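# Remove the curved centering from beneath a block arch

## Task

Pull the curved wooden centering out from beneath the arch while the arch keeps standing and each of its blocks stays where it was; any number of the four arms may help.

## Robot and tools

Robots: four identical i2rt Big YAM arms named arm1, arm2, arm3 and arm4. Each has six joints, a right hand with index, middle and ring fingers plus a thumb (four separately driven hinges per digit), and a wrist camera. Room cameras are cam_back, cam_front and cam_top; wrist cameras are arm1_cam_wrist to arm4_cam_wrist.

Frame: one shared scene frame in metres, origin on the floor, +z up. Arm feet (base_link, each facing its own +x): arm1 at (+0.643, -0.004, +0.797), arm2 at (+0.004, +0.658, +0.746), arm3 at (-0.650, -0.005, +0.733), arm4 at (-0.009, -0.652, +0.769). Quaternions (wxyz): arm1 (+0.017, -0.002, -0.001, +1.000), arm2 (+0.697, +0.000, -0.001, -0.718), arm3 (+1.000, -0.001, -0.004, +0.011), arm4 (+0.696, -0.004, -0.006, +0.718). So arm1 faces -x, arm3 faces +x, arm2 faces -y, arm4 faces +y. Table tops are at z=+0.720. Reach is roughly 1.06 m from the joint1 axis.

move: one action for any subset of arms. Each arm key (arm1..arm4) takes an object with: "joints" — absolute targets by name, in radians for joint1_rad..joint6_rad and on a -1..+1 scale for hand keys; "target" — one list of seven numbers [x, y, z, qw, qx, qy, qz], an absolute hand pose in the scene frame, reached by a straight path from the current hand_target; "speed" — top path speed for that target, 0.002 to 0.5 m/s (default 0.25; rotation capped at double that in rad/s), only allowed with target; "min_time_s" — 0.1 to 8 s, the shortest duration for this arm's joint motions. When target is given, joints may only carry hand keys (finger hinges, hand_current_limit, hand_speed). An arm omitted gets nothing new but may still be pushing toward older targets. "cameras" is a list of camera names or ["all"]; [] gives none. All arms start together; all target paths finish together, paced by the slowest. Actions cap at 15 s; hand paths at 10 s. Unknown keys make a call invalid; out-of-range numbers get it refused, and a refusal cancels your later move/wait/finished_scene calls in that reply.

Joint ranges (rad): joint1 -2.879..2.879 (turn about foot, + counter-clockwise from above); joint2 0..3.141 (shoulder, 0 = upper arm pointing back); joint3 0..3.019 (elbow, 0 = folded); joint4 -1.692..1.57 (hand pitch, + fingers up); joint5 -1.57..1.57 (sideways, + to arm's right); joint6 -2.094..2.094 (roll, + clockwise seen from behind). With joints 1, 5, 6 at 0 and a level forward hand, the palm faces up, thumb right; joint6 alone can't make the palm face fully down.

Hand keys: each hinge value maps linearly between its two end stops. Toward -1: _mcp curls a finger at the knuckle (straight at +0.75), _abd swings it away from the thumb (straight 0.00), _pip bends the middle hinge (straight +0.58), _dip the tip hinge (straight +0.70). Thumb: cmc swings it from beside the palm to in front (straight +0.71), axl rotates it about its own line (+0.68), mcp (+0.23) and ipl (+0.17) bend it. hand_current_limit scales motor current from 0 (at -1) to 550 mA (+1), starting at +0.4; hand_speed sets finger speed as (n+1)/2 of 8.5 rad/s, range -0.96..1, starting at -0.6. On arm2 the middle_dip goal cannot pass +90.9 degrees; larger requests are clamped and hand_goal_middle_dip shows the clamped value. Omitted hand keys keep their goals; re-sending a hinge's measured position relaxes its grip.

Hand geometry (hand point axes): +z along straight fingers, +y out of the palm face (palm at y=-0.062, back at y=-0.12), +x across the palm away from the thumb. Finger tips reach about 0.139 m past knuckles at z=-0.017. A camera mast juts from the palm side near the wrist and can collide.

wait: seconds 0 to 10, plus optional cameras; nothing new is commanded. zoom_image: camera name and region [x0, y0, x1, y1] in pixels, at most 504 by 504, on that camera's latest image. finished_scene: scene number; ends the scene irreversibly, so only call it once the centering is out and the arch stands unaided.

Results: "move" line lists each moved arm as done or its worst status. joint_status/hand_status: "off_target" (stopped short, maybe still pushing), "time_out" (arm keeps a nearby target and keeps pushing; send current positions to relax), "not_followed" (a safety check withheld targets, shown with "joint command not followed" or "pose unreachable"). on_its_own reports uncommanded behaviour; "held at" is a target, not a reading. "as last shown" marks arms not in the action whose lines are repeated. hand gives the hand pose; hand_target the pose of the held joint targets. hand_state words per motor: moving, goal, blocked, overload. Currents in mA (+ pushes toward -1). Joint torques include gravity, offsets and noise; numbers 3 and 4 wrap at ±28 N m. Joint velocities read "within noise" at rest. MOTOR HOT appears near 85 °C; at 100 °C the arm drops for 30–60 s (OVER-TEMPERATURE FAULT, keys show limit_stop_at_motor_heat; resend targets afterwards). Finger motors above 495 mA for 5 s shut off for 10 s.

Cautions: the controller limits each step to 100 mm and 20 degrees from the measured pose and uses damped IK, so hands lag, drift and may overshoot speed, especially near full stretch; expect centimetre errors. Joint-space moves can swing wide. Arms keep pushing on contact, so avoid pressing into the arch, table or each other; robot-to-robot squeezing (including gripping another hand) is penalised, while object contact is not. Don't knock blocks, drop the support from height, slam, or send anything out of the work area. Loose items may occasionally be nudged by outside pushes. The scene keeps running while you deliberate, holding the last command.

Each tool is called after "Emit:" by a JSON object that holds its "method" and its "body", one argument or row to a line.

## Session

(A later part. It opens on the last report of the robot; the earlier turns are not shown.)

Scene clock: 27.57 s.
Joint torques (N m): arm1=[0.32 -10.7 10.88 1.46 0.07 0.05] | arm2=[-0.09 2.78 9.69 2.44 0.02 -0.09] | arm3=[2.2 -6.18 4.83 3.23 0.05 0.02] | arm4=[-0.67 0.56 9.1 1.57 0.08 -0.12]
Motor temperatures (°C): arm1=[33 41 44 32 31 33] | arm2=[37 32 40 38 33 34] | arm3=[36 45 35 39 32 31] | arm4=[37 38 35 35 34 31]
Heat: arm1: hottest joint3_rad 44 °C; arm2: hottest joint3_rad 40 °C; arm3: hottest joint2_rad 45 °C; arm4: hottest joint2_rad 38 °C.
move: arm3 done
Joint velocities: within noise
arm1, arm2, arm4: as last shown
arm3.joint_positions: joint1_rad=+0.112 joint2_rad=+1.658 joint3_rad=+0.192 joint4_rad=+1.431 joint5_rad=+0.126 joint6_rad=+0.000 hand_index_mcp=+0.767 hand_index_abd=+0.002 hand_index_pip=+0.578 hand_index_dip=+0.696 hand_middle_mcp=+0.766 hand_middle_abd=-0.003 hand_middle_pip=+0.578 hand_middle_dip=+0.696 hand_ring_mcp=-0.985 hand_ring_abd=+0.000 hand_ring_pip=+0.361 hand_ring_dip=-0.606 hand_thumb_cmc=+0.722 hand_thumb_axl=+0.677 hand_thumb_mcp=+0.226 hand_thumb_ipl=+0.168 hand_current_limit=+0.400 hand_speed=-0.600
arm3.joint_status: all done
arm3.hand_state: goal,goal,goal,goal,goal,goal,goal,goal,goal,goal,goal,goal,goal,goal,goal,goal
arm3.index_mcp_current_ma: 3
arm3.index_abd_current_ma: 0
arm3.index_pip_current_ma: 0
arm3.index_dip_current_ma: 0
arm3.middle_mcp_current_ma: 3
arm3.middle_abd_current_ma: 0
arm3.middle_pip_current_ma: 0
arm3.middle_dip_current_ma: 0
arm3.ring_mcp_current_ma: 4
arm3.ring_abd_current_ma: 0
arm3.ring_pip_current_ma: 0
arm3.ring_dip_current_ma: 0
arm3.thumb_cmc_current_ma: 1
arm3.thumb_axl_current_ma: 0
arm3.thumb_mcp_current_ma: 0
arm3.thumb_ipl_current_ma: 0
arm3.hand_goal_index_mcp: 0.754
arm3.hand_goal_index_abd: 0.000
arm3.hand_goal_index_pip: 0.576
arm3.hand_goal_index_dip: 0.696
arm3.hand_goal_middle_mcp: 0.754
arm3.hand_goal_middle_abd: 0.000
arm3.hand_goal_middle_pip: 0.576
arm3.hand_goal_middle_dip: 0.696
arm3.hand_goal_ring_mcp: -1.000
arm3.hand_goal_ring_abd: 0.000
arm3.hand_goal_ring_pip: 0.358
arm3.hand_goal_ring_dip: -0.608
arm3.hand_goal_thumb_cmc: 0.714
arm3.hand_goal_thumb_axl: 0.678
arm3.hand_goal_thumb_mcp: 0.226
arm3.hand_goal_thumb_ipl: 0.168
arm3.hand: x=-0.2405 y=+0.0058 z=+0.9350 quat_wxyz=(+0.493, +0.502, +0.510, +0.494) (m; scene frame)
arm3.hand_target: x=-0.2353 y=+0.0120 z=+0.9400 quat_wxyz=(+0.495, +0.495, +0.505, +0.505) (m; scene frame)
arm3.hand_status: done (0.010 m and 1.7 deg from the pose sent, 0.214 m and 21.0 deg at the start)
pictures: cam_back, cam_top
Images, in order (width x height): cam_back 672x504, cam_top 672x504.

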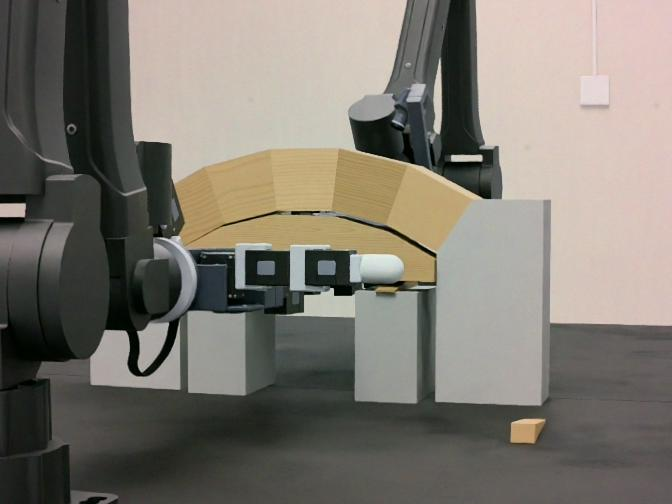

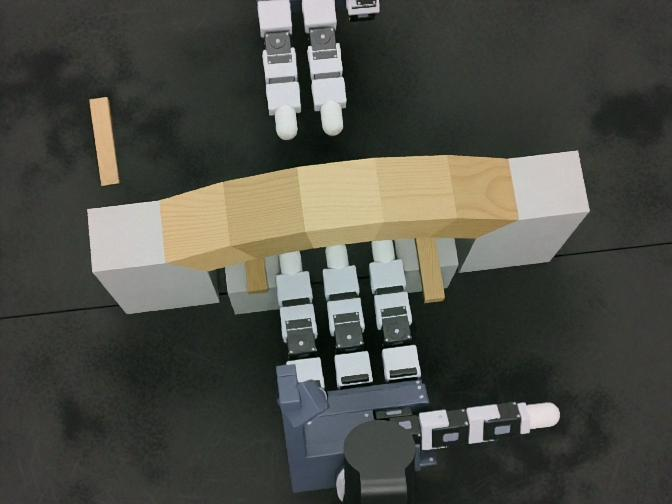

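Emit:
{"method": "move", "body": {
  "arm3": {"target": [-0.205, 0.0165, 0.902, 0.49474, 0.49474, 0.50521, 0.50521], "speed": 0.1},
  "arm1": {"target": [0.18, 0.035, 0.945, 0.35724, 0.61875, -0.60593, -0.34983], "speed": 0.2},
  "cameras": ["cam_top", "cam_back", "cam_front", "arm1_cam_wrist", "arm3_cam_wrist"]
}}

Scene clock: 30.10 s.
Joint torques (N m): arm1=[-1.49 -7.94 6.12 1.68 -0.22 -0.05] | arm2=[-0.09 2.78 9.69 2.43 0.02 -0.09] | arm3=[2.14 -7.47 3.17 3.34 0.04 0.07] | arm4=[-0.56 0.67 9.07 1.52 0.08 -0.12]
Motor temperatures (°C): arm1=[33 41 44 32 31 33] | arm2=[37 32 41 38 33 34] | arm3=[36 45 35 39 32 31] | arm4=[37 38 36 35 34 31]
Heat: arm1: hottest joint3_rad 44 °C; arm2: hottest joint3_rad 41 °C; arm3: hottest joint2_rad 45 °C; arm4: hottest joint2_rad 38 °C.
move: arm1 done; arm3 off_target
Joint velocities: within noise
arm1.joint_positions: joint1_rad=-0.034 joint2_rad=+1.320 joint3_rad=+0.351 joint4_rad=+0.456 joint5_rad=-0.082 joint6_rad=-0.039 hand_index_mcp=+0.349 hand_index_abd=-0.001 hand_index_pip=+0.576 hand_index_dip=+0.694 hand_middle_mcp=+0.356 hand_middle_abd=+0.000 hand_middle_pip=+0.578 hand_middle_dip=+0.696 hand_ring_mcp=+0.354 hand_ring_abd=+0.000 hand_ring_pip=+0.577 hand_ring_dip=+0.696 hand_thumb_cmc=+0.720 hand_thumb_axl=+0.677 hand_thumb_mcp=+0.225 hand_thumb_ipl=+0.168 hand_current_limit=+0.400 hand_speed=-0.600
arm1.joint_status: not commanded
arm1.hand_state: goal,goal,goal,goal,goal,goal,goal,goal,goal,goal,goal,goal,goal,goal,goal,goal
arm1.index_mcp_current_ma: 1
arm1.index_abd_current_ma: 0
arm1.index_pip_current_ma: 0
arm1.index_dip_current_ma: 0
arm1.middle_mcp_current_ma: 3
arm1.middle_abd_current_ma: 0
arm1.middle_pip_current_ma: 0
arm1.middle_dip_current_ma: 0
arm1.ring_mcp_current_ma: 3
arm1.ring_abd_current_ma: 0
arm1.ring_pip_current_ma: 0
arm1.ring_dip_current_ma: 0
arm1.thumb_cmc_current_ma: 1
arm1.thumb_axl_current_ma: 0
arm1.thumb_mcp_current_ma: 0
arm1.thumb_ipl_current_ma: 0
arm1.hand_goal_index_mcp: 0.342
arm1.hand_goal_index_abd: 0.000
arm1.hand_goal_index_pip: 0.576
arm1.hand_goal_index_dip: 0.696
arm1.hand_goal_middle_mcp: 0.342
arm1.hand_goal_middle_abd: 0.000
arm1.hand_goal_middle_pip: 0.576
arm1.hand_goal_middle_dip: 0.696
arm1.hand_goal_ring_mcp: 0.342
arm1.hand_goal_ring_abd: 0.000
arm1.hand_goal_ring_pip: 0.576
arm1.hand_goal_ring_dip: 0.696
arm1.hand_goal_thumb_cmc: 0.714
arm1.hand_goal_thumb_axl: 0.678
arm1.hand_goal_thumb_mcp: 0.226
arm1.hand_goal_thumb_ipl: 0.168
arm1.hand: x=+0.1751 y=+0.0327 z=+0.9472 quat_wxyz=(-0.361, -0.617, +0.605, +0.351) (m; scene frame)
arm1.hand_target: x=+0.1799 y=+0.0349 z=+0.9450 quat_wxyz=(-0.357, -0.619, +0.606, +0.350) (m; scene frame)
arm1.hand_status: done (0.006 m and 0.5 deg from the pose sent, 0.131 m and 1.3 deg at the start)
arm2, arm4: as last shown
arm3.joint_positions: joint1_rad=+0.114 joint2_rad=+1.878 joint3_rad=+0.289 joint4_rad=+1.545 joint5_rad=+0.128 joint6_rad=+0.000 hand_index_mcp=+0.767 hand_index_abd=+0.002 hand_index_pip=+0.578 hand_index_dip=+0.696 hand_middle_mcp=+0.766 hand_middle_abd=-0.003 hand_middle_pip=+0.578 hand_middle_dip=+0.696 hand_ring_mcp=-0.985 hand_ring_abd=+0.000 hand_ring_pip=+0.361 hand_ring_dip=-0.606 hand_thumb_cmc=+0.722 hand_thumb_axl=+0.677 hand_thumb_mcp=+0.226 hand_thumb_ipl=+0.168 hand_current_limit=+0.400 hand_speed=-0.600
arm3.joint_status: not commanded
arm3.hand_state: goal,goal,goal,goal,goal,goal,goal,goal,goal,goal,goal,goal,goal,goal,goal,goal
arm3.index_mcp_current_ma: 3
arm3.index_abd_current_ma: 0
arm3.index_pip_current_ma: 0
arm3.index_dip_current_ma: 0
arm3.middle_mcp_current_ma: 3
arm3.middle_abd_current_ma: 0
arm3.middle_pip_current_ma: 0
arm3.middle_dip_current_ma: 0
arm3.ring_mcp_current_ma: 4
arm3.ring_abd_current_ma: 0
arm3.ring_pip_current_ma: 0
arm3.ring_dip_current_ma: 0
arm3.thumb_cmc_current_ma: 1
arm3.thumb_axl_current_ma: 0
arm3.thumb_mcp_current_ma: 0
arm3.thumb_ipl_current_ma: 0
arm3.hand_goal_index_mcp: 0.754
arm3.hand_goal_index_abd: 0.000
arm3.hand_goal_index_pip: 0.576
arm3.hand_goal_index_dip: 0.696
arm3.hand_goal_middle_mcp: 0.754
arm3.hand_goal_middle_abd: 0.000
arm3.hand_goal_middle_pip: 0.576
arm3.hand_goal_middle_dip: 0.696
arm3.hand_goal_ring_mcp: -1.000
arm3.hand_goal_ring_abd: 0.000
arm3.hand_goal_ring_pip: 0.358
arm3.hand_goal_ring_dip: -0.608
arm3.hand_goal_thumb_cmc: 0.714
arm3.hand_goal_thumb_axl: 0.678
arm3.hand_goal_thumb_mcp: 0.226
arm3.hand_goal_thumb_ipl: 0.168
arm3.hand: x=-0.2083 y=+0.0105 z=+0.9002 quat_wxyz=(+0.491, +0.504, +0.513, +0.491) (m; scene frame)
arm3.hand_target: x=-0.2050 y=+0.0166 z=+0.9022 quat_wxyz=(+0.491, +0.499, +0.509, +0.501) (m; scene frame)
arm3.hand_status: off_target (0.007 m and 2.2 deg from the pose sent, 0.050 m and 1.7 deg at the start; a joint's target at an end of its range on 29 of 47 steps)
pictures: arm1_cam_wrist, arm3_cam_wrist, cam_back, cam_front, cam_top
Images, in order (width x height): arm1_cam_wrist 672x504, arm3_cam_wrist 672x504, cam_back 672x504, cam_front 672x504, cam_top 672x504.

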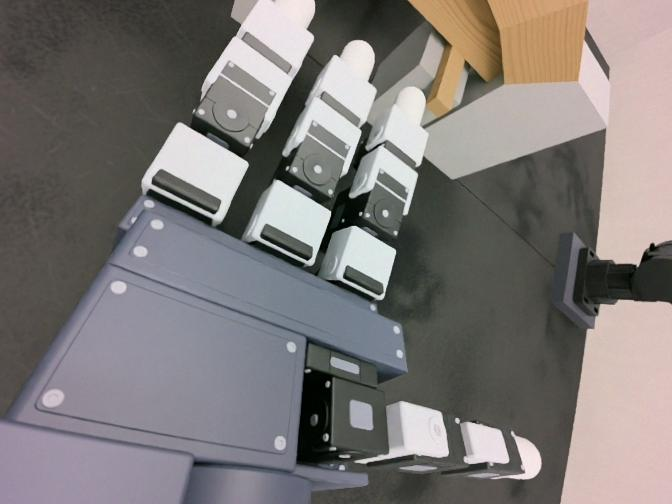

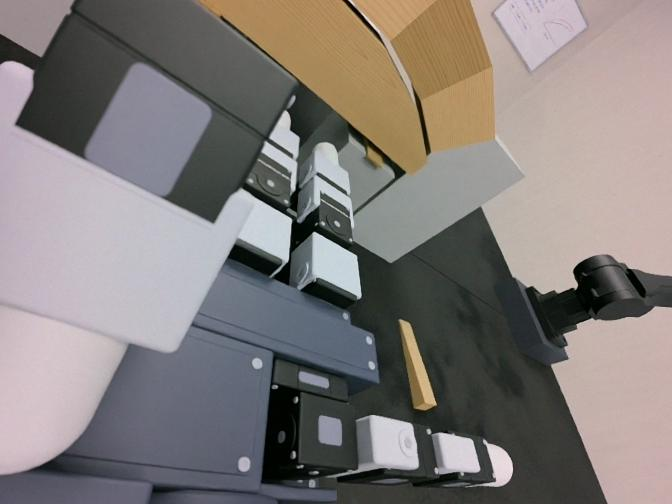

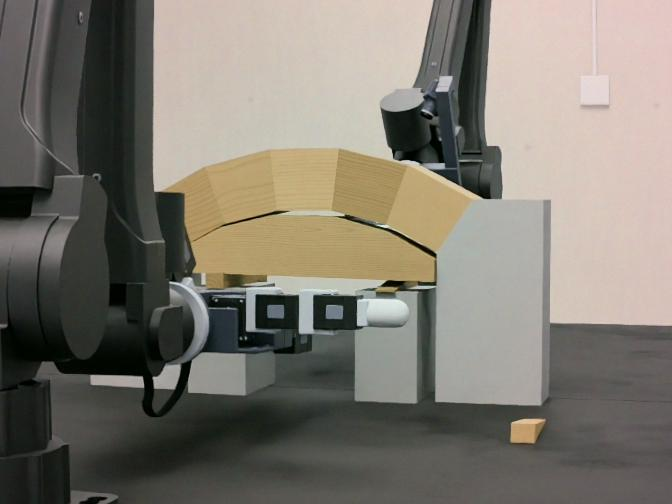

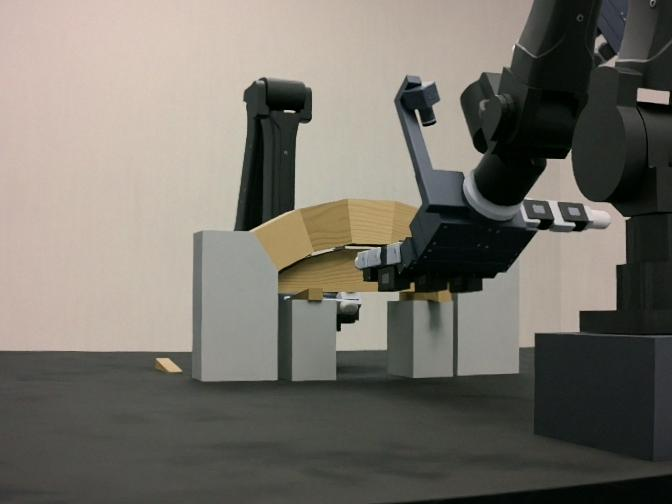

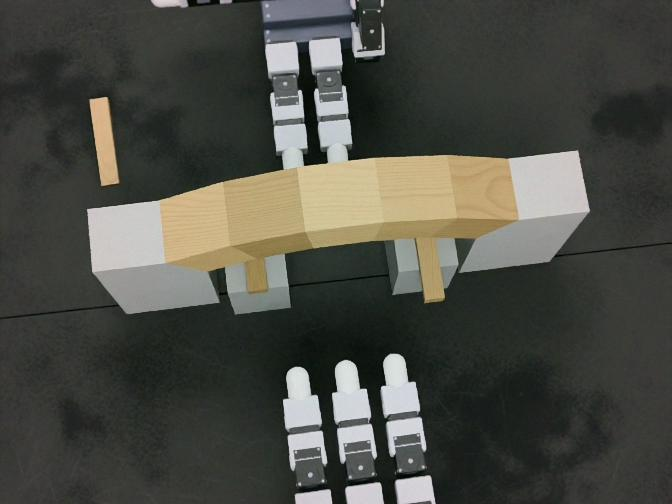

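Emit:
{"method": "zoom_image", "body": {
  "camera": "arm3_cam_wrist",
  "region": [190, 0, 530, 270]
}}

Emit:
{"method": "zoom_image", "body": {
  "camera": "cam_back",
  "region": [170, 190, 460, 340]
}}

Emit:
{"method": "zoom_image", "body": {
  "camera": "cam_front",
  "region": [270, 230, 470, 340]
}}

Scaled by 1.482 from the camera's 672x504 image, which has a finer 960x720 frame.

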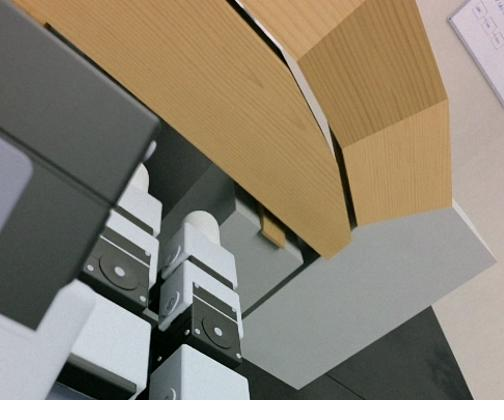

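Scaled by 1.738 from the camera's 672x504 image, which has a finer 960x720 frame.

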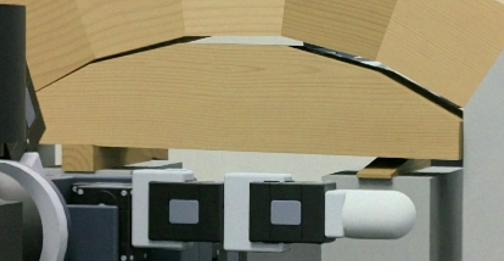

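Scaled by 2.520 from the camera's 672x504 image, which has a finer 960x720 frame.

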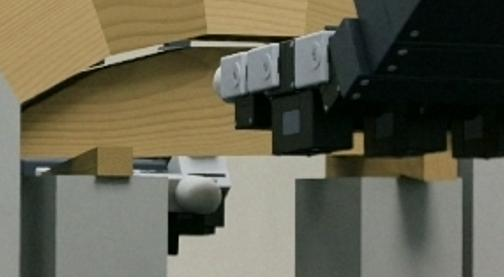

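Emit:
{"method": "move", "body": {
  "arm3": {"target": [-0.135, 0.0205, 0.896, 0.4943, 0.4943, 0.5057, 0.5057], "speed": 0.1},
  "arm1": {"target": [0.33, 0.02, 1.05, 0.35724, 0.61875, -0.60593, -0.34983], "speed": 0.3},
  "cameras": ["cam_top", "cam_back", "cam_front", "arm3_cam_wrist"]
}}

Scene clock: 32.73 s.
Joint torques (N m): arm1=[0.03 1.38 15.84 1.47 0.08 0.04] | arm2=[-0.03 2.78 9.69 2.44 0.02 -0.09] | arm3=[-0.09 -9.47 4.75 2.11 -0.05 0.04] | arm4=[-0.56 0.62 9.06 1.58 0.08 -0.12]
Motor temperatures (°C): arm1=[33 41 45 32 31 33] | arm2=[37 32 41 38 33 34] | arm3=[36 45 35 39 32 31] | arm4=[37 38 36 35 34 31]
Heat: arm1: hottest joint3_rad 45 °C; arm2: hottest joint3_rad 41 °C; arm3: hottest joint2_rad 45 °C; arm4: hottest joint2_rad 38 °C.
move: arm1 off_target; arm3 done
Joint velocities: within noise
arm1.joint_positions: joint1_rad=-0.025 joint2_rad=+0.254 joint3_rad=+0.215 joint4_rad=-0.551 joint5_rad=-0.068 joint6_rad=-0.039 hand_index_mcp=+0.350 hand_index_abd=-0.001 hand_index_pip=+0.576 hand_index_dip=+0.694 hand_middle_mcp=+0.356 hand_middle_abd=+0.000 hand_middle_pip=+0.578 hand_middle_dip=+0.696 hand_ring_mcp=+0.354 hand_ring_abd=+0.000 hand_ring_pip=+0.577 hand_ring_dip=+0.696 hand_thumb_cmc=+0.720 hand_thumb_axl=+0.677 hand_thumb_mcp=+0.225 hand_thumb_ipl=+0.168 hand_current_limit=+0.400 hand_speed=-0.600
arm1.joint_status: not commanded
arm1.hand_state: goal,goal,goal,goal,goal,goal,goal,goal,goal,goal,goal,goal,goal,goal,goal,goal
arm1.index_mcp_current_ma: 1
arm1.index_abd_current_ma: 0
arm1.index_pip_current_ma: 0
arm1.index_dip_current_ma: 0
arm1.middle_mcp_current_ma: 3
arm1.middle_abd_current_ma: 0
arm1.middle_pip_current_ma: 0
arm1.middle_dip_current_ma: 0
arm1.ring_mcp_current_ma: 3
arm1.ring_abd_current_ma: 0
arm1.ring_pip_current_ma: 0
arm1.ring_dip_current_ma: 0
arm1.thumb_cmc_current_ma: 1
arm1.thumb_axl_current_ma: 0
arm1.thumb_mcp_current_ma: 0
arm1.thumb_ipl_current_ma: 0
arm1.hand_goal_index_mcp: 0.342
arm1.hand_goal_index_abd: 0.000
arm1.hand_goal_index_pip: 0.576
arm1.hand_goal_index_dip: 0.696
arm1.hand_goal_middle_mcp: 0.342
arm1.hand_goal_middle_abd: 0.000
arm1.hand_goal_middle_pip: 0.576
arm1.hand_goal_middle_dip: 0.696
arm1.hand_goal_ring_mcp: 0.342
arm1.hand_goal_ring_abd: 0.000
arm1.hand_goal_ring_pip: 0.576
arm1.hand_goal_ring_dip: 0.696
arm1.hand_goal_thumb_cmc: 0.714
arm1.hand_goal_thumb_axl: 0.678
arm1.hand_goal_thumb_mcp: 0.226
arm1.hand_goal_thumb_ipl: 0.168
arm1.hand: x=+0.3347 y=+0.0214 z=+1.0057 quat_wxyz=(-0.337, -0.629, +0.619, +0.328) (m; scene frame)
arm1.hand_target: x=+0.3321 y=+0.0200 z=+1.0492 quat_wxyz=(-0.358, -0.619, +0.606, +0.350) (m; scene frame)
arm1.hand_status: off_target (0.045 m and 3.9 deg from the pose sent, 0.186 m and 0.5 deg at the start)
arm2, arm4: as last shown
arm3.joint_positions: joint1_rad=+0.114 joint2_rad=+1.941 joint3_rad=+0.477 joint4_rad=+1.462 joint5_rad=+0.110 joint6_rad=+0.000 hand_index_mcp=+0.767 hand_index_abd=+0.002 hand_index_pip=+0.578 hand_index_dip=+0.696 hand_middle_mcp=+0.766 hand_middle_abd=-0.003 hand_middle_pip=+0.578 hand_middle_dip=+0.696 hand_ring_mcp=-0.985 hand_ring_abd=+0.000 hand_ring_pip=+0.361 hand_ring_dip=-0.606 hand_thumb_cmc=+0.722 hand_thumb_axl=+0.677 hand_thumb_mcp=+0.226 hand_thumb_ipl=+0.168 hand_current_limit=+0.400 hand_speed=-0.600
arm3.joint_status: not commanded
arm3.hand_state: goal,goal,goal,goal,goal,goal,goal,goal,goal,goal,goal,goal,goal,goal,goal,goal
arm3.index_mcp_current_ma: 3
arm3.index_abd_current_ma: 0
arm3.index_pip_current_ma: 0
arm3.index_dip_current_ma: 0
arm3.middle_mcp_current_ma: 3
arm3.middle_abd_current_ma: 0
arm3.middle_pip_current_ma: 0
arm3.middle_dip_current_ma: 0
arm3.ring_mcp_current_ma: 4
arm3.ring_abd_current_ma: 0
arm3.ring_pip_current_ma: 0
arm3.ring_dip_current_ma: 0
arm3.thumb_cmc_current_ma: 1
arm3.thumb_axl_current_ma: 0
arm3.thumb_mcp_current_ma: 0
arm3.thumb_ipl_current_ma: 0
arm3.hand_goal_index_mcp: 0.754
arm3.hand_goal_index_abd: 0.000
arm3.hand_goal_index_pip: 0.576
arm3.hand_goal_index_dip: 0.696
arm3.hand_goal_middle_mcp: 0.754
arm3.hand_goal_middle_abd: 0.000
arm3.hand_goal_middle_pip: 0.576
arm3.hand_goal_middle_dip: 0.696
arm3.hand_goal_ring_mcp: -1.000
arm3.hand_goal_ring_abd: 0.000
arm3.hand_goal_ring_pip: 0.358
arm3.hand_goal_ring_dip: -0.608
arm3.hand_goal_thumb_cmc: 0.714
arm3.hand_goal_thumb_axl: 0.678
arm3.hand_goal_thumb_mcp: 0.226
arm3.hand_goal_thumb_ipl: 0.168
arm3.hand: x=-0.1428 y=+0.0227 z=+0.9011 quat_wxyz=(+0.496, +0.491, +0.506, +0.508) (m; scene frame)
arm3.hand_target: x=-0.1354 y=+0.0205 z=+0.8960 quat_wxyz=(+0.494, +0.494, +0.506, +0.506) (m; scene frame)
arm3.hand_status: done (0.010 m and 0.5 deg from the pose sent, 0.074 m and 2.2 deg at the start)
pictures: arm3_cam_wrist, cam_back, cam_front, cam_top
Images, in order (width x height): arm3_cam_wrist 672x504, cam_back 672x504, cam_front 672x504, cam_top 672x504.

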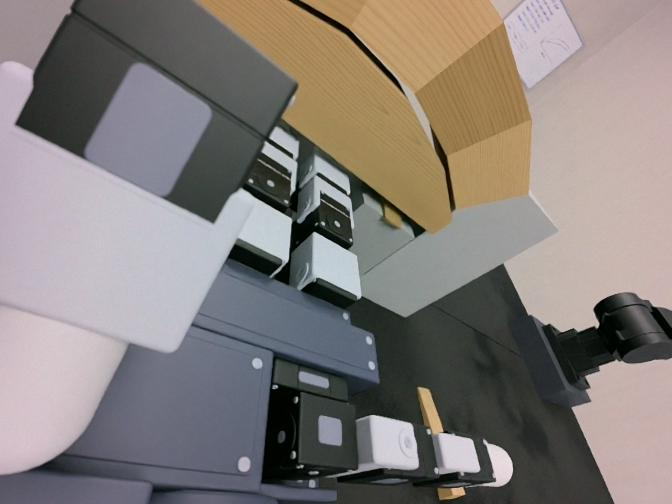

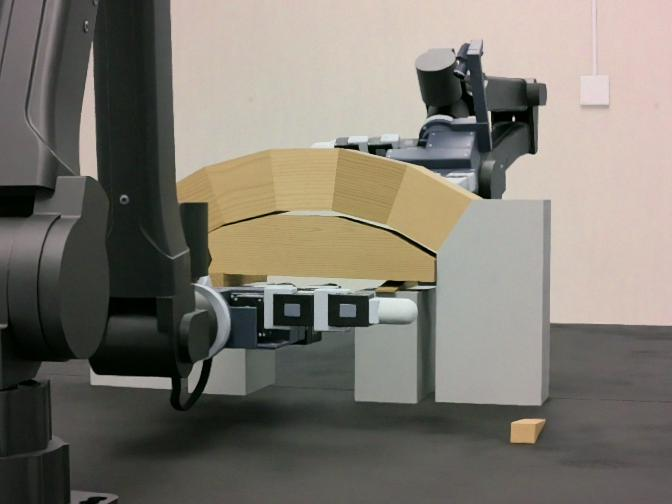

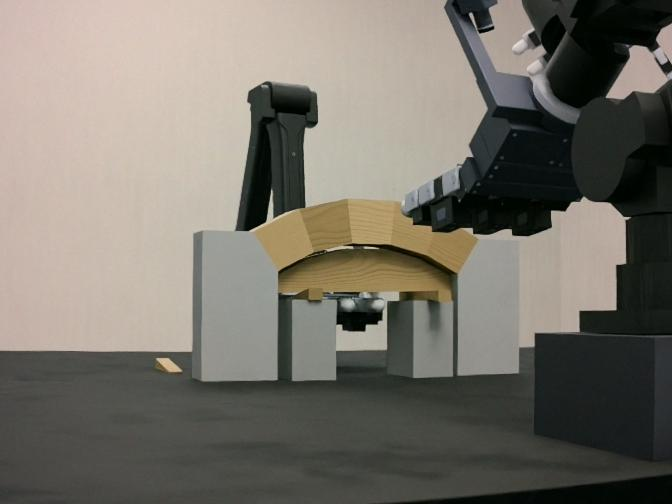

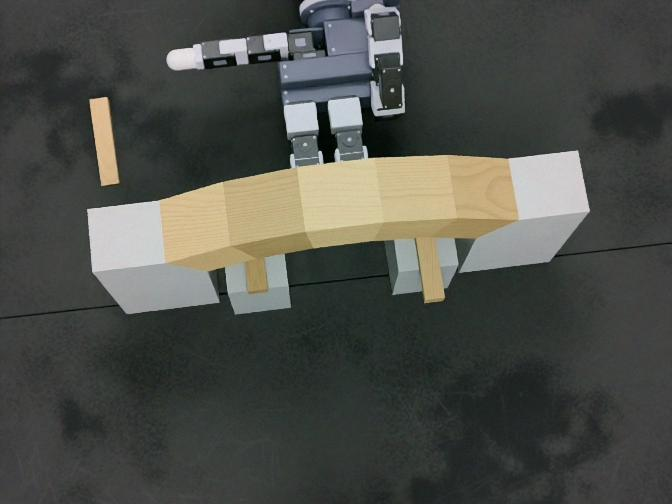

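Emit:
{"method": "zoom_image", "body": {
  "camera": "cam_front",
  "region": [270, 220, 480, 340]
}}

Scaled by 2.400 from the camera's 672x504 image, which has a finer 960x720 frame.

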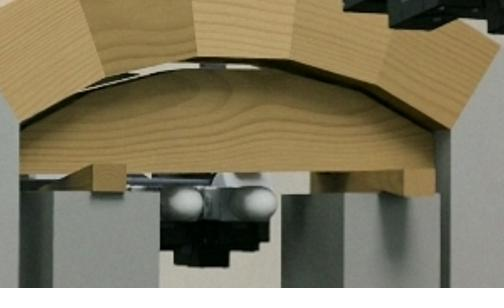

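Emit:
{"method": "move", "body": {
  "arm3": {"target": [-0.064, 0.0155, 0.893, 0.4945, 0.4945, 0.5055, 0.5055], "speed": 0.07},
  "cameras": ["cam_top", "cam_back", "cam_front", "arm3_cam_wrist"]
}}

Scene clock: 34.83 s.
Joint torques (N m): arm1=[-0.26 1.85 16.01 1.32 0.11 0.02] | arm2=[-0.09 2.78 9.69 2.43 0.02 -0.09] | arm3=[0.09 -10.7 6.27 2.1 -0.09 -0.01] | arm4=[-0.56 0.67 9.06 1.58 0.09 -0.12]
Motor temperatures (°C): arm1=[33 41 45 32 31 33] | arm2=[37 32 41 38 33 34] | arm3=[36 45 35 39 32 31] | arm4=[37 38 36 35 34 31]
Heat: arm1: hottest joint3_rad 45 °C; arm2: hottest joint3_rad 41 °C; arm3: hottest joint2_rad 45 °C; arm4: hottest joint2_rad 38 °C.
move: arm3 off_target
Joint velocities: within noise
arm1, arm2, arm4: as last shown
arm3.joint_positions: joint1_rad=+0.088 joint2_rad=+1.999 joint3_rad=+0.667 joint4_rad=+1.326 joint5_rad=+0.076 joint6_rad=+0.000 hand_index_mcp=+0.767 hand_index_abd=+0.002 hand_index_pip=+0.578 hand_index_dip=+0.696 hand_middle_mcp=+0.766 hand_middle_abd=-0.003 hand_middle_pip=+0.578 hand_middle_dip=+0.696 hand_ring_mcp=-0.985 hand_ring_abd=+0.000 hand_ring_pip=+0.361 hand_ring_dip=-0.606 hand_thumb_cmc=+0.722 hand_thumb_axl=+0.677 hand_thumb_mcp=+0.226 hand_thumb_ipl=+0.168 hand_current_limit=+0.400 hand_speed=-0.600
arm3.joint_status: not commanded
arm3.hand_state: goal,goal,goal,goal,goal,goal,goal,goal,goal,goal,goal,goal,goal,goal,goal,goal
arm3.index_mcp_current_ma: 3
arm3.index_abd_current_ma: 0
arm3.index_pip_current_ma: 0
arm3.index_dip_current_ma: 0
arm3.middle_mcp_current_ma: 3
arm3.middle_abd_current_ma: 0
arm3.middle_pip_current_ma: 0
arm3.middle_dip_current_ma: 0
arm3.ring_mcp_current_ma: 4
arm3.ring_abd_current_ma: 0
arm3.ring_pip_current_ma: 0
arm3.ring_dip_current_ma: 0
arm3.thumb_cmc_current_ma: 1
arm3.thumb_axl_current_ma: 0
arm3.thumb_mcp_current_ma: 0
arm3.thumb_ipl_current_ma: 0
arm3.hand_goal_index_mcp: 0.754
arm3.hand_goal_index_abd: 0.000
arm3.hand_goal_index_pip: 0.576
arm3.hand_goal_index_dip: 0.696
arm3.hand_goal_middle_mcp: 0.754
arm3.hand_goal_middle_abd: 0.000
arm3.hand_goal_middle_pip: 0.576
arm3.hand_goal_middle_dip: 0.696
arm3.hand_goal_ring_mcp: -1.000
arm3.hand_goal_ring_abd: 0.000
arm3.hand_goal_ring_pip: 0.358
arm3.hand_goal_ring_dip: -0.608
arm3.hand_goal_thumb_cmc: 0.714
arm3.hand_goal_thumb_axl: 0.678
arm3.hand_goal_thumb_mcp: 0.226
arm3.hand_goal_thumb_ipl: 0.168
arm3.hand: x=-0.0736 y=+0.0226 z=+0.8973 quat_wxyz=(+0.493, +0.490, +0.508, +0.508) (m; scene frame)
arm3.hand_target: x=-0.0645 y=+0.0154 z=+0.8930 quat_wxyz=(+0.495, +0.494, +0.505, +0.505) (m; scene frame)
arm3.hand_status: off_target (0.013 m and 0.7 deg from the pose sent, 0.080 m and 0.5 deg at the start)
pictures: arm3_cam_wrist, cam_back, cam_front, cam_top
Images, in order (width x height): arm3_cam_wrist 672x504, cam_back 672x504, cam_front 672x504, cam_top 672x504.

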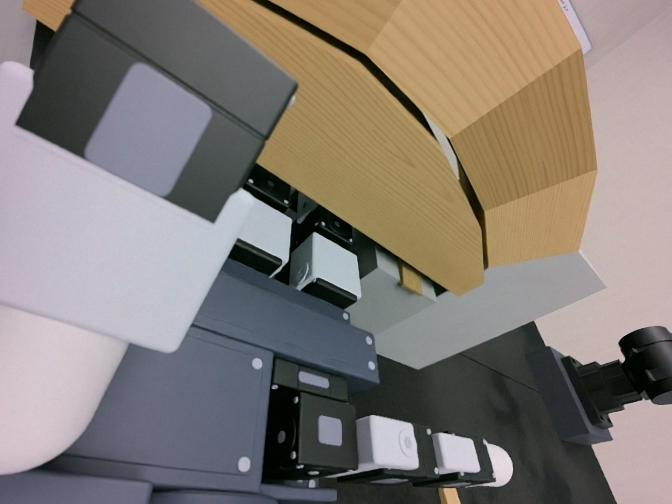

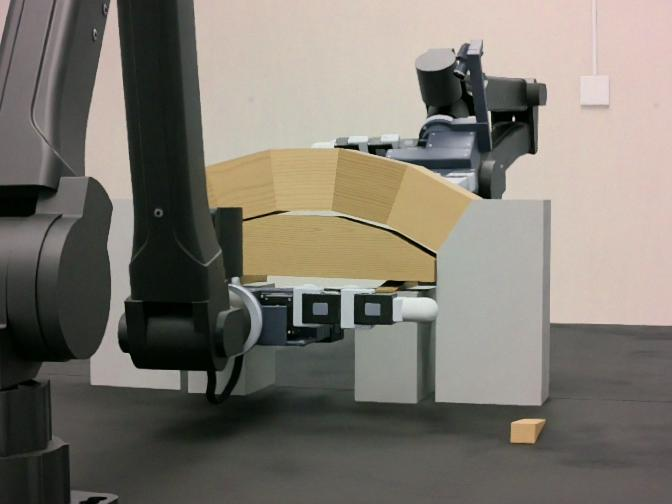

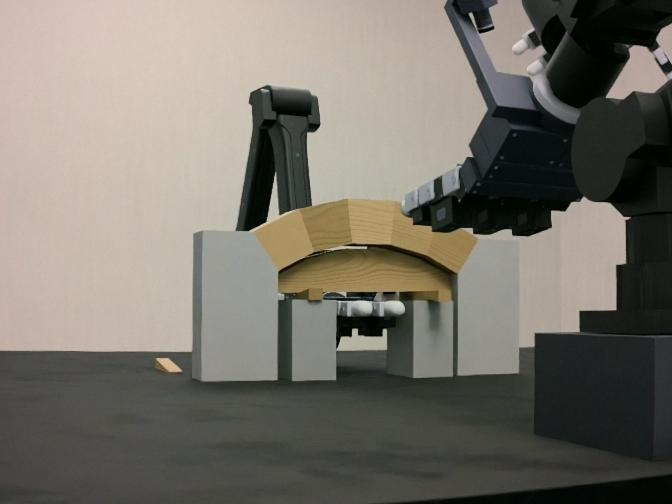

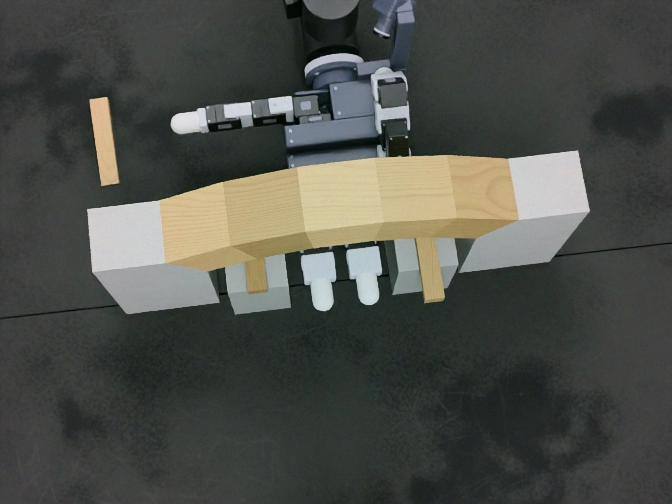

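Emit:
{"method": "zoom_image", "body": {
  "camera": "cam_front",
  "region": [270, 220, 480, 340]
}}

Emit:
{"method": "zoom_image", "body": {
  "camera": "cam_top",
  "region": [220, 200, 480, 330]
}}

Scaled by 2.400 from the camera's 672x504 image, which has a finer 960x720 frame.

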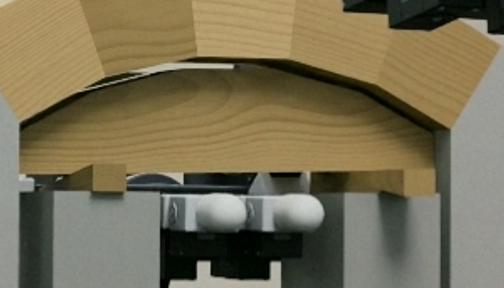

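Scaled by 1.938 from the camera's 672x504 image, which has a finer 960x720 frame.

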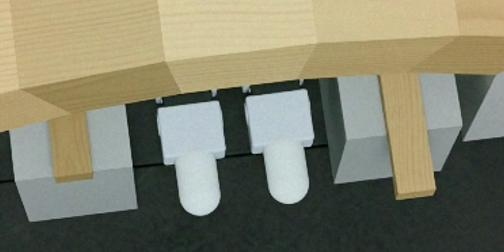

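Emit:
{"method": "move", "body": {
  "arm3": {"target": [-0.0565, 0.014, 0.892, 0.4945, 0.4945, 0.5055, 0.5055], "speed": 0.05},
  "cameras": ["cam_top", "cam_front"]
}}

Scene clock: 36.30 s.
Joint torques (N m): arm1=[-0.15 1.67 16.02 1.39 0.08 0.06] | arm2=[-0.09 2.78 9.7 2.43 0.02 -0.09] | arm3=[0.21 -10.93 6.32 2.1 -0.11 0.02] | arm4=[-0.5 0.62 9.05 1.55 0.09 -0.12]
Motor temperatures (°C): arm1=[33 41 45 32 31 33] | arm2=[37 32 41 38 33 34] | arm3=[36 45 35 39 32 31] | arm4=[37 38 36 35 34 31]
Heat: arm1: hottest joint3_rad 45 °C; arm2: hottest joint3_rad 41 °C; arm3: hottest joint2_rad 45 °C; arm4: hottest joint2_rad 38 °C.
move: arm3 off_target
Joint velocities: within noise
arm1, arm2, arm4: as last shown
arm3.joint_positions: joint1_rad=+0.083 joint2_rad=+2.007 joint3_rad=+0.687 joint4_rad=+1.316 joint5_rad=+0.071 joint6_rad=+0.000 hand_index_mcp=+0.767 hand_index_abd=+0.002 hand_index_pip=+0.578 hand_index_dip=+0.696 hand_middle_mcp=+0.766 hand_middle_abd=-0.003 hand_middle_pip=+0.578 hand_middle_dip=+0.696 hand_ring_mcp=-0.985 hand_ring_abd=+0.000 hand_ring_pip=+0.361 hand_ring_dip=-0.606 hand_thumb_cmc=+0.722 hand_thumb_axl=+0.677 hand_thumb_mcp=+0.226 hand_thumb_ipl=+0.168 hand_current_limit=+0.400 hand_speed=-0.600
arm3.joint_status: not commanded
arm3.hand_state: goal,goal,goal,goal,goal,goal,goal,goal,goal,goal,goal,goal,goal,goal,goal,goal
arm3.index_mcp_current_ma: 3
arm3.index_abd_current_ma: 0
arm3.index_pip_current_ma: 0
arm3.index_dip_current_ma: 0
arm3.middle_mcp_current_ma: 3
arm3.middle_abd_current_ma: 0
arm3.middle_pip_current_ma: 0
arm3.middle_dip_current_ma: 0
arm3.ring_mcp_current_ma: 4
arm3.ring_abd_current_ma: 0
arm3.ring_pip_current_ma: 0
arm3.ring_dip_current_ma: 0
arm3.thumb_cmc_current_ma: 1
arm3.thumb_axl_current_ma: 0
arm3.thumb_mcp_current_ma: 0
arm3.thumb_ipl_current_ma: 0
arm3.hand_goal_index_mcp: 0.754
arm3.hand_goal_index_abd: 0.000
arm3.hand_goal_index_pip: 0.576
arm3.hand_goal_index_dip: 0.696
arm3.hand_goal_middle_mcp: 0.754
arm3.hand_goal_middle_abd: 0.000
arm3.hand_goal_middle_pip: 0.576
arm3.hand_goal_middle_dip: 0.696
arm3.hand_goal_ring_mcp: -1.000
arm3.hand_goal_ring_abd: 0.000
arm3.hand_goal_ring_pip: 0.358
arm3.hand_goal_ring_dip: -0.608
arm3.hand_goal_thumb_cmc: 0.714
arm3.hand_goal_thumb_axl: 0.678
arm3.hand_goal_thumb_mcp: 0.226
arm3.hand_goal_thumb_ipl: 0.168
arm3.hand: x=-0.0664 y=+0.0214 z=+0.8969 quat_wxyz=(+0.493, +0.490, +0.508, +0.509) (m; scene frame)
arm3.hand_target: x=-0.0570 y=+0.0138 z=+0.8922 quat_wxyz=(+0.495, +0.494, +0.505, +0.506) (m; scene frame)
arm3.hand_status: off_target (0.013 m and 0.8 deg from the pose sent, 0.020 m and 0.7 deg at the start)
pictures: cam_front, cam_top
Images, in order (width x height): cam_front 672x504, cam_top 672x504.

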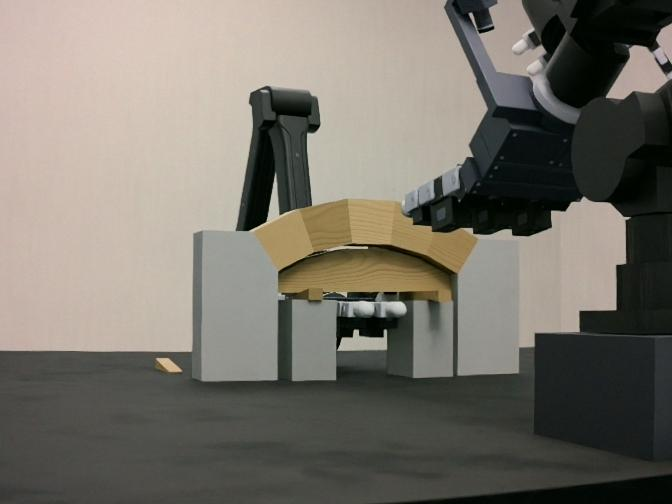

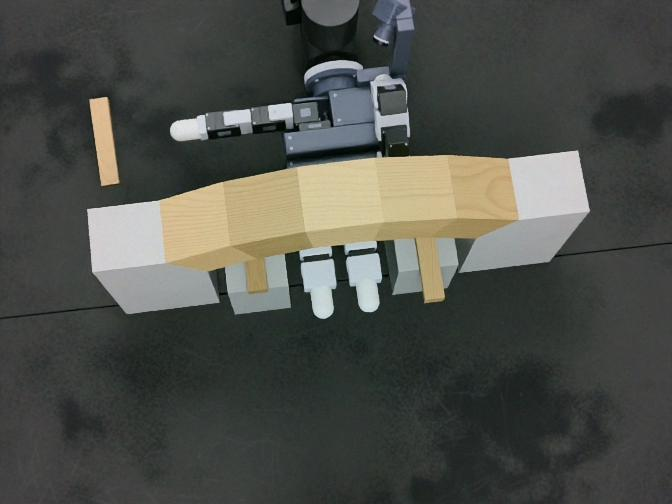

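Emit:
{"method": "move", "body": {
  "arm3": {"target": [-0.0555, 0.012, 0.913, 0.4945, 0.4945, 0.5055, 0.5055], "speed": 0.04},
  "cameras": ["cam_front", "cam_back"]
}}

Scene clock: 37.63 s.
Joint torques (N m): arm1=[0.09 1.2 15.91 1.5 0.11 0.04] | arm2=[-0.09 2.78 9.68 2.44 0.02 -0.09] | arm3=[-0.5 -13.68 6.22 2.14 0 -0.01] | arm4=[-0.62 0.56 9.06 1.54 0.08 -0.13]
Motor temperatures (°C): arm1=[33 41 46 32 31 33] | arm2=[37 32 41 38 33 34] | arm3=[36 45 35 39 32 31] | arm4=[37 38 36 35 34 31]
Heat: arm1: hottest joint3_rad 46 °C; arm2: hottest joint3_rad 41 °C; arm3: hottest joint2_rad 45 °C; arm4: hottest joint2_rad 38 °C.
move: arm3 off_target
Joint velocities: within noise
arm1: as last shown
arm2.joint_positions: joint1_rad=-0.762 joint2_rad=+0.610 joint3_rad=+1.396 joint4_rad=-1.346 joint5_rad=-0.059 joint6_rad=+1.172 hand_index_mcp=+0.754 hand_index_abd=+0.001 hand_index_pip=+0.577 hand_index_dip=+0.696 hand_middle_mcp=+0.754 hand_middle_abd=+0.001 hand_middle_pip=+0.577 hand_middle_dip=+0.696 hand_ring_mcp=+0.754 hand_ring_abd=+0.000 hand_ring_pip=+0.577 hand_ring_dip=+0.696 hand_thumb_cmc=+0.714 hand_thumb_axl=+0.677 hand_thumb_mcp=+0.226 hand_thumb_ipl=+0.168 hand_current_limit=+0.400 hand_speed=-0.600
arm2.joint_status: not commanded
arm2.hand_state: goal,goal,goal,goal,goal,goal,goal,goal,goal,goal,goal,goal,goal,goal,goal,goal
arm2.index_mcp_current_ma: 0
arm2.index_abd_current_ma: 0
arm2.index_pip_current_ma: 0
arm2.index_dip_current_ma: 0
arm2.middle_mcp_current_ma: 0
arm2.middle_abd_current_ma: 0
arm2.middle_pip_current_ma: 0
arm2.middle_dip_current_ma: 0
arm2.ring_mcp_current_ma: 0
arm2.ring_abd_current_ma: 0
arm2.ring_pip_current_ma: 0
arm2.ring_dip_current_ma: 0
arm2.thumb_cmc_current_ma: 0
arm2.thumb_axl_current_ma: 0
arm2.thumb_mcp_current_ma: 0
arm2.thumb_ipl_current_ma: 0
arm2.hand_goal_index_mcp: 0.754
arm2.hand_goal_index_abd: 0.000
arm2.hand_goal_index_pip: 0.576
arm2.hand_goal_index_dip: 0.696
arm2.hand_goal_middle_mcp: 0.754
arm2.hand_goal_middle_abd: 0.000
arm2.hand_goal_middle_pip: 0.576
arm2.hand_goal_middle_dip: 0.696
arm2.hand_goal_ring_mcp: 0.754
arm2.hand_goal_ring_abd: 0.000
arm2.hand_goal_ring_pip: 0.576
arm2.hand_goal_ring_dip: 0.696
arm2.hand_goal_thumb_cmc: 0.714
arm2.hand_goal_thumb_axl: 0.678
arm2.hand_goal_thumb_mcp: 0.226
arm2.hand_goal_thumb_ipl: 0.168
arm2.hand: x=-0.2226 y=+0.5440 z=+1.2958 quat_wxyz=(+0.470, +0.497, -0.719, +0.118) (m; scene frame)
arm2.hand_target: x=-0.2206 y=+0.5460 z=+1.3069 quat_wxyz=(+0.481, +0.494, -0.714, +0.120) (m; scene frame)
arm2.hand_status: not commanded
arm3.joint_positions: joint1_rad=+0.080 joint2_rad=+1.972 joint3_rad=+0.687 joint4_rad=+1.254 joint5_rad=+0.065 joint6_rad=+0.001 hand_index_mcp=+0.767 hand_index_abd=+0.002 hand_index_pip=+0.578 hand_index_dip=+0.696 hand_middle_mcp=+0.766 hand_middle_abd=-0.003 hand_middle_pip=+0.578 hand_middle_dip=+0.696 hand_ring_mcp=-0.986 hand_ring_abd=+0.000 hand_ring_pip=+0.362 hand_ring_dip=-0.606 hand_thumb_cmc=+0.722 hand_thumb_axl=+0.677 hand_thumb_mcp=+0.226 hand_thumb_ipl=+0.168 hand_current_limit=+0.400 hand_speed=-0.600
arm3.joint_status: not commanded
arm3.hand_state: goal,goal,goal,goal,goal,goal,goal,goal,goal,goal,goal,goal,goal,goal,goal,goal
arm3.index_mcp_current_ma: 3
arm3.index_abd_current_ma: 0
arm3.index_pip_current_ma: 0
arm3.index_dip_current_ma: 0
arm3.middle_mcp_current_ma: 3
arm3.middle_abd_current_ma: 0
arm3.middle_pip_current_ma: 0
arm3.middle_dip_current_ma: 0
arm3.ring_mcp_current_ma: 4
arm3.ring_abd_current_ma: 0
arm3.ring_pip_current_ma: 0
arm3.ring_dip_current_ma: 0
arm3.thumb_cmc_current_ma: 1
arm3.thumb_axl_current_ma: 0
arm3.thumb_mcp_current_ma: 0
arm3.thumb_ipl_current_ma: 0
arm3.hand_goal_index_mcp: 0.754
arm3.hand_goal_index_abd: 0.000
arm3.hand_goal_index_pip: 0.576
arm3.hand_goal_index_dip: 0.696
arm3.hand_goal_middle_mcp: 0.754
arm3.hand_goal_middle_abd: 0.000
arm3.hand_goal_middle_pip: 0.576
arm3.hand_goal_middle_dip: 0.696
arm3.hand_goal_ring_mcp: -1.000
arm3.hand_goal_ring_abd: 0.000
arm3.hand_goal_ring_pip: 0.358
arm3.hand_goal_ring_dip: -0.608
arm3.hand_goal_thumb_cmc: 0.714
arm3.hand_goal_thumb_axl: 0.678
arm3.hand_goal_thumb_mcp: 0.226
arm3.hand_goal_thumb_ipl: 0.168
arm3.hand: x=-0.0624 y=+0.0211 z=+0.9018 quat_wxyz=(+0.486, +0.495, +0.516, +0.503) (m; scene frame)
arm3.hand_target: x=-0.0559 y=+0.0119 z=+0.9131 quat_wxyz=(+0.495, +0.494, +0.505, +0.505) (m; scene frame)
arm3.hand_status: off_target (0.016 m and 1.5 deg from the pose sent, 0.022 m and 0.8 deg at the start)
arm4.joint_positions: joint1_rad=-0.088 joint2_rad=+0.627 joint3_rad=+1.321 joint4_rad=-1.160 joint5_rad=+0.072 joint6_rad=+1.085 hand_index_mcp=+0.755 hand_index_abd=+0.000 hand_index_pip=+0.577 hand_index_dip=+0.696 hand_middle_mcp=+0.755 hand_middle_abd=+0.000 hand_middle_pip=+0.577 hand_middle_dip=+0.696 hand_ring_mcp=+0.755 hand_ring_abd=+0.000 hand_ring_pip=+0.577 hand_ring_dip=+0.696 hand_thumb_cmc=+0.715 hand_thumb_axl=+0.677 hand_thumb_mcp=+0.226 hand_thumb_ipl=+0.168 hand_current_limit=+0.400 hand_speed=-0.600
arm4.joint_status: not commanded
arm4.hand_state: goal,goal,goal,goal,goal,goal,goal,goal,goal,goal,goal,goal,goal,goal,goal,goal
arm4.index_mcp_current_ma: 1
arm4.index_abd_current_ma: 0
arm4.index_pip_current_ma: 0
arm4.index_dip_current_ma: 0
arm4.middle_mcp_current_ma: 1
arm4.middle_abd_current_ma: 0
arm4.middle_pip_current_ma: 0
arm4.middle_dip_current_ma: 0
arm4.ring_mcp_current_ma: 1
arm4.ring_abd_current_ma: 0
arm4.ring_pip_current_ma: 0
arm4.ring_dip_current_ma: 0
arm4.thumb_cmc_current_ma: 1
arm4.thumb_axl_current_ma: 0
arm4.thumb_mcp_current_ma: 0
arm4.thumb_ipl_current_ma: 0
arm4.hand_goal_index_mcp: 0.754
arm4.hand_goal_index_abd: 0.000
arm4.hand_goal_index_pip: 0.576
arm4.hand_goal_index_dip: 0.696
arm4.hand_goal_middle_mcp: 0.754
arm4.hand_goal_middle_abd: 0.000
arm4.hand_goal_middle_pip: 0.576
arm4.hand_goal_middle_dip: 0.696
arm4.hand_goal_ring_mcp: 0.754
arm4.hand_goal_ring_abd: 0.000
arm4.hand_goal_ring_pip: 0.576
arm4.hand_goal_ring_dip: 0.696
arm4.hand_goal_thumb_cmc: 0.714
arm4.hand_goal_thumb_axl: 0.678
arm4.hand_goal_thumb_mcp: 0.226
arm4.hand_goal_thumb_ipl: 0.168
arm4.hand: x=+0.0971 y=-0.3870 z=+1.3328 quat_wxyz=(-0.228, +0.472, +0.707, +0.476) (m; scene frame)
arm4.hand_target: x=+0.0967 y=-0.3902 z=+1.3454 quat_wxyz=(-0.234, +0.468, +0.700, +0.486) (m; scene frame)
arm4.hand_status: not commanded
pictures: cam_back, cam_front
Images, in order (width x height): cam_back 672x504, cam_front 672x504.

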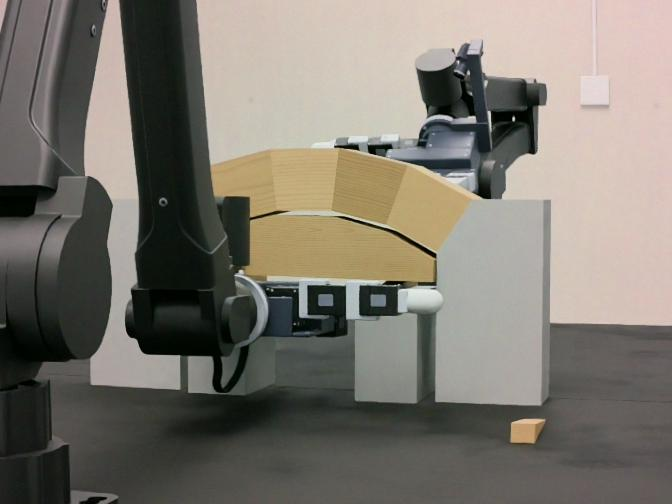

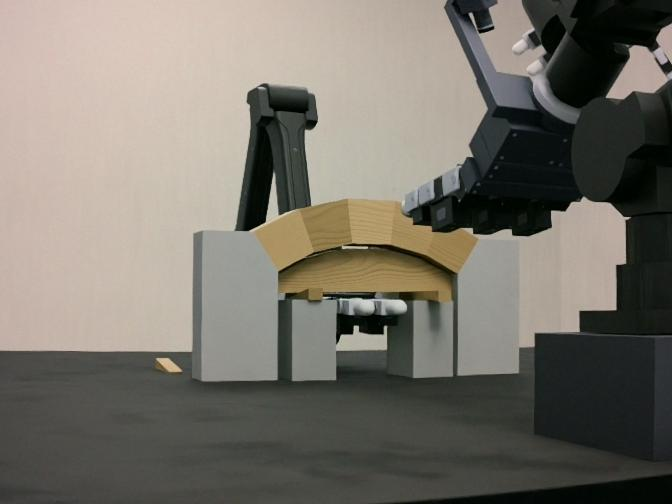

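Emit:
{"method": "move", "body": {
  "arm3": {"joints": {"hand_index_dip": -0.55, "hand_middle_dip": -0.55, "hand_speed": -0.85}},
  "cameras": ["cam_front", "cam_top"]
}}

Scene clock: 40.53 s.
Joint torques (N m): arm1=[-0.21 1.14 15.9 1.4 0.09 0.06] | arm2=[-0.09 2.78 9.68 2.44 0.02 -0.09] | arm3=[0.21 -13.74 6.3 1.94 0.01 -0.05] | arm4=[-0.56 0.56 9.06 1.54 0.08 -0.12]
Motor temperatures (°C): arm1=[33 41 46 32 31 33] | arm2=[37 32 41 38 33 34] | arm3=[36 45 35 39 32 31] | arm4=[37 38 36 35 34 31]
Heat: arm1: hottest joint3_rad 46 °C; arm2: hottest joint3_rad 41 °C; arm3: hottest joint2_rad 45 °C; arm4: hottest joint2_rad 38 °C.
move: arm3 done
Joint velocities: within noise
arm1, arm2, arm4: as last shown
arm3.joint_positions: joint1_rad=+0.080 joint2_rad=+1.972 joint3_rad=+0.687 joint4_rad=+1.254 joint5_rad=+0.065 joint6_rad=+0.001 hand_index_mcp=+0.767 hand_index_abd=+0.002 hand_index_pip=+0.578 hand_index_dip=-0.547 hand_middle_mcp=+0.766 hand_middle_abd=-0.003 hand_middle_pip=+0.578 hand_middle_dip=-0.547 hand_ring_mcp=-0.986 hand_ring_abd=+0.000 hand_ring_pip=+0.362 hand_ring_dip=-0.606 hand_thumb_cmc=+0.722 hand_thumb_axl=+0.677 hand_thumb_mcp=+0.226 hand_thumb_ipl=+0.168 hand_current_limit=+0.400 hand_speed=-0.850
arm3.joint_status: all done
arm3.hand_state: goal,goal,goal,goal,goal,goal,goal,goal,goal,goal,goal,goal,goal,goal,goal,goal
arm3.index_mcp_current_ma: 3
arm3.index_abd_current_ma: 0
arm3.index_pip_current_ma: 0
arm3.index_dip_current_ma: 0
arm3.middle_mcp_current_ma: 3
arm3.middle_abd_current_ma: 0
arm3.middle_pip_current_ma: 0
arm3.middle_dip_current_ma: 0
arm3.ring_mcp_current_ma: 4
arm3.ring_abd_current_ma: 0
arm3.ring_pip_current_ma: 0
arm3.ring_dip_current_ma: 0
arm3.thumb_cmc_current_ma: 1
arm3.thumb_axl_current_ma: 0
arm3.thumb_mcp_current_ma: 0
arm3.thumb_ipl_current_ma: 0
arm3.hand_goal_index_mcp: 0.754
arm3.hand_goal_index_abd: 0.000
arm3.hand_goal_index_pip: 0.576
arm3.hand_goal_index_dip: -0.550
arm3.hand_goal_middle_mcp: 0.754
arm3.hand_goal_middle_abd: 0.000
arm3.hand_goal_middle_pip: 0.576
arm3.hand_goal_middle_dip: -0.550
arm3.hand_goal_ring_mcp: -1.000
arm3.hand_goal_ring_abd: 0.000
arm3.hand_goal_ring_pip: 0.358
arm3.hand_goal_ring_dip: -0.608
arm3.hand_goal_thumb_cmc: 0.714
arm3.hand_goal_thumb_axl: 0.678
arm3.hand_goal_thumb_mcp: 0.226
arm3.hand_goal_thumb_ipl: 0.168
arm3.hand: x=-0.0624 y=+0.0211 z=+0.9018 quat_wxyz=(+0.486, +0.495, +0.516, +0.503) (m; scene frame)
arm3.hand_target: x=-0.0559 y=+0.0119 z=+0.9131 quat_wxyz=(+0.495, +0.494, +0.505, +0.505) (m; scene frame)
arm3.hand_status: not commanded
pictures: cam_front, cam_top
Images, in order (width x height): cam_front 672x504, cam_top 672x504.

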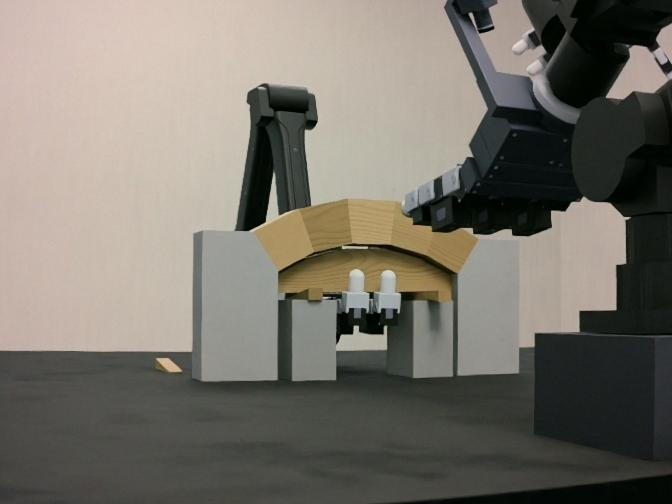

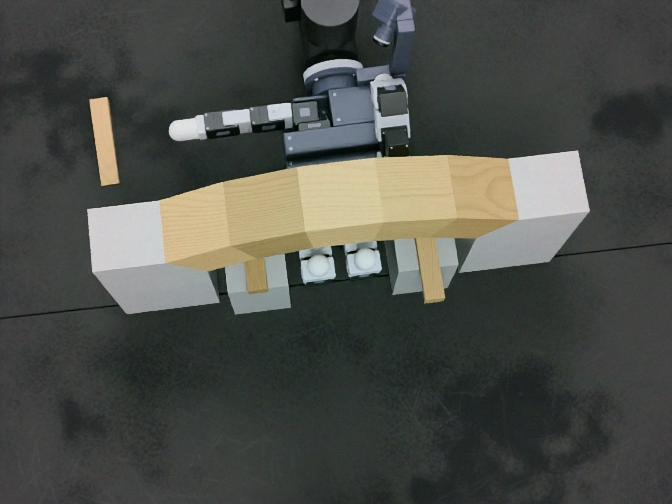

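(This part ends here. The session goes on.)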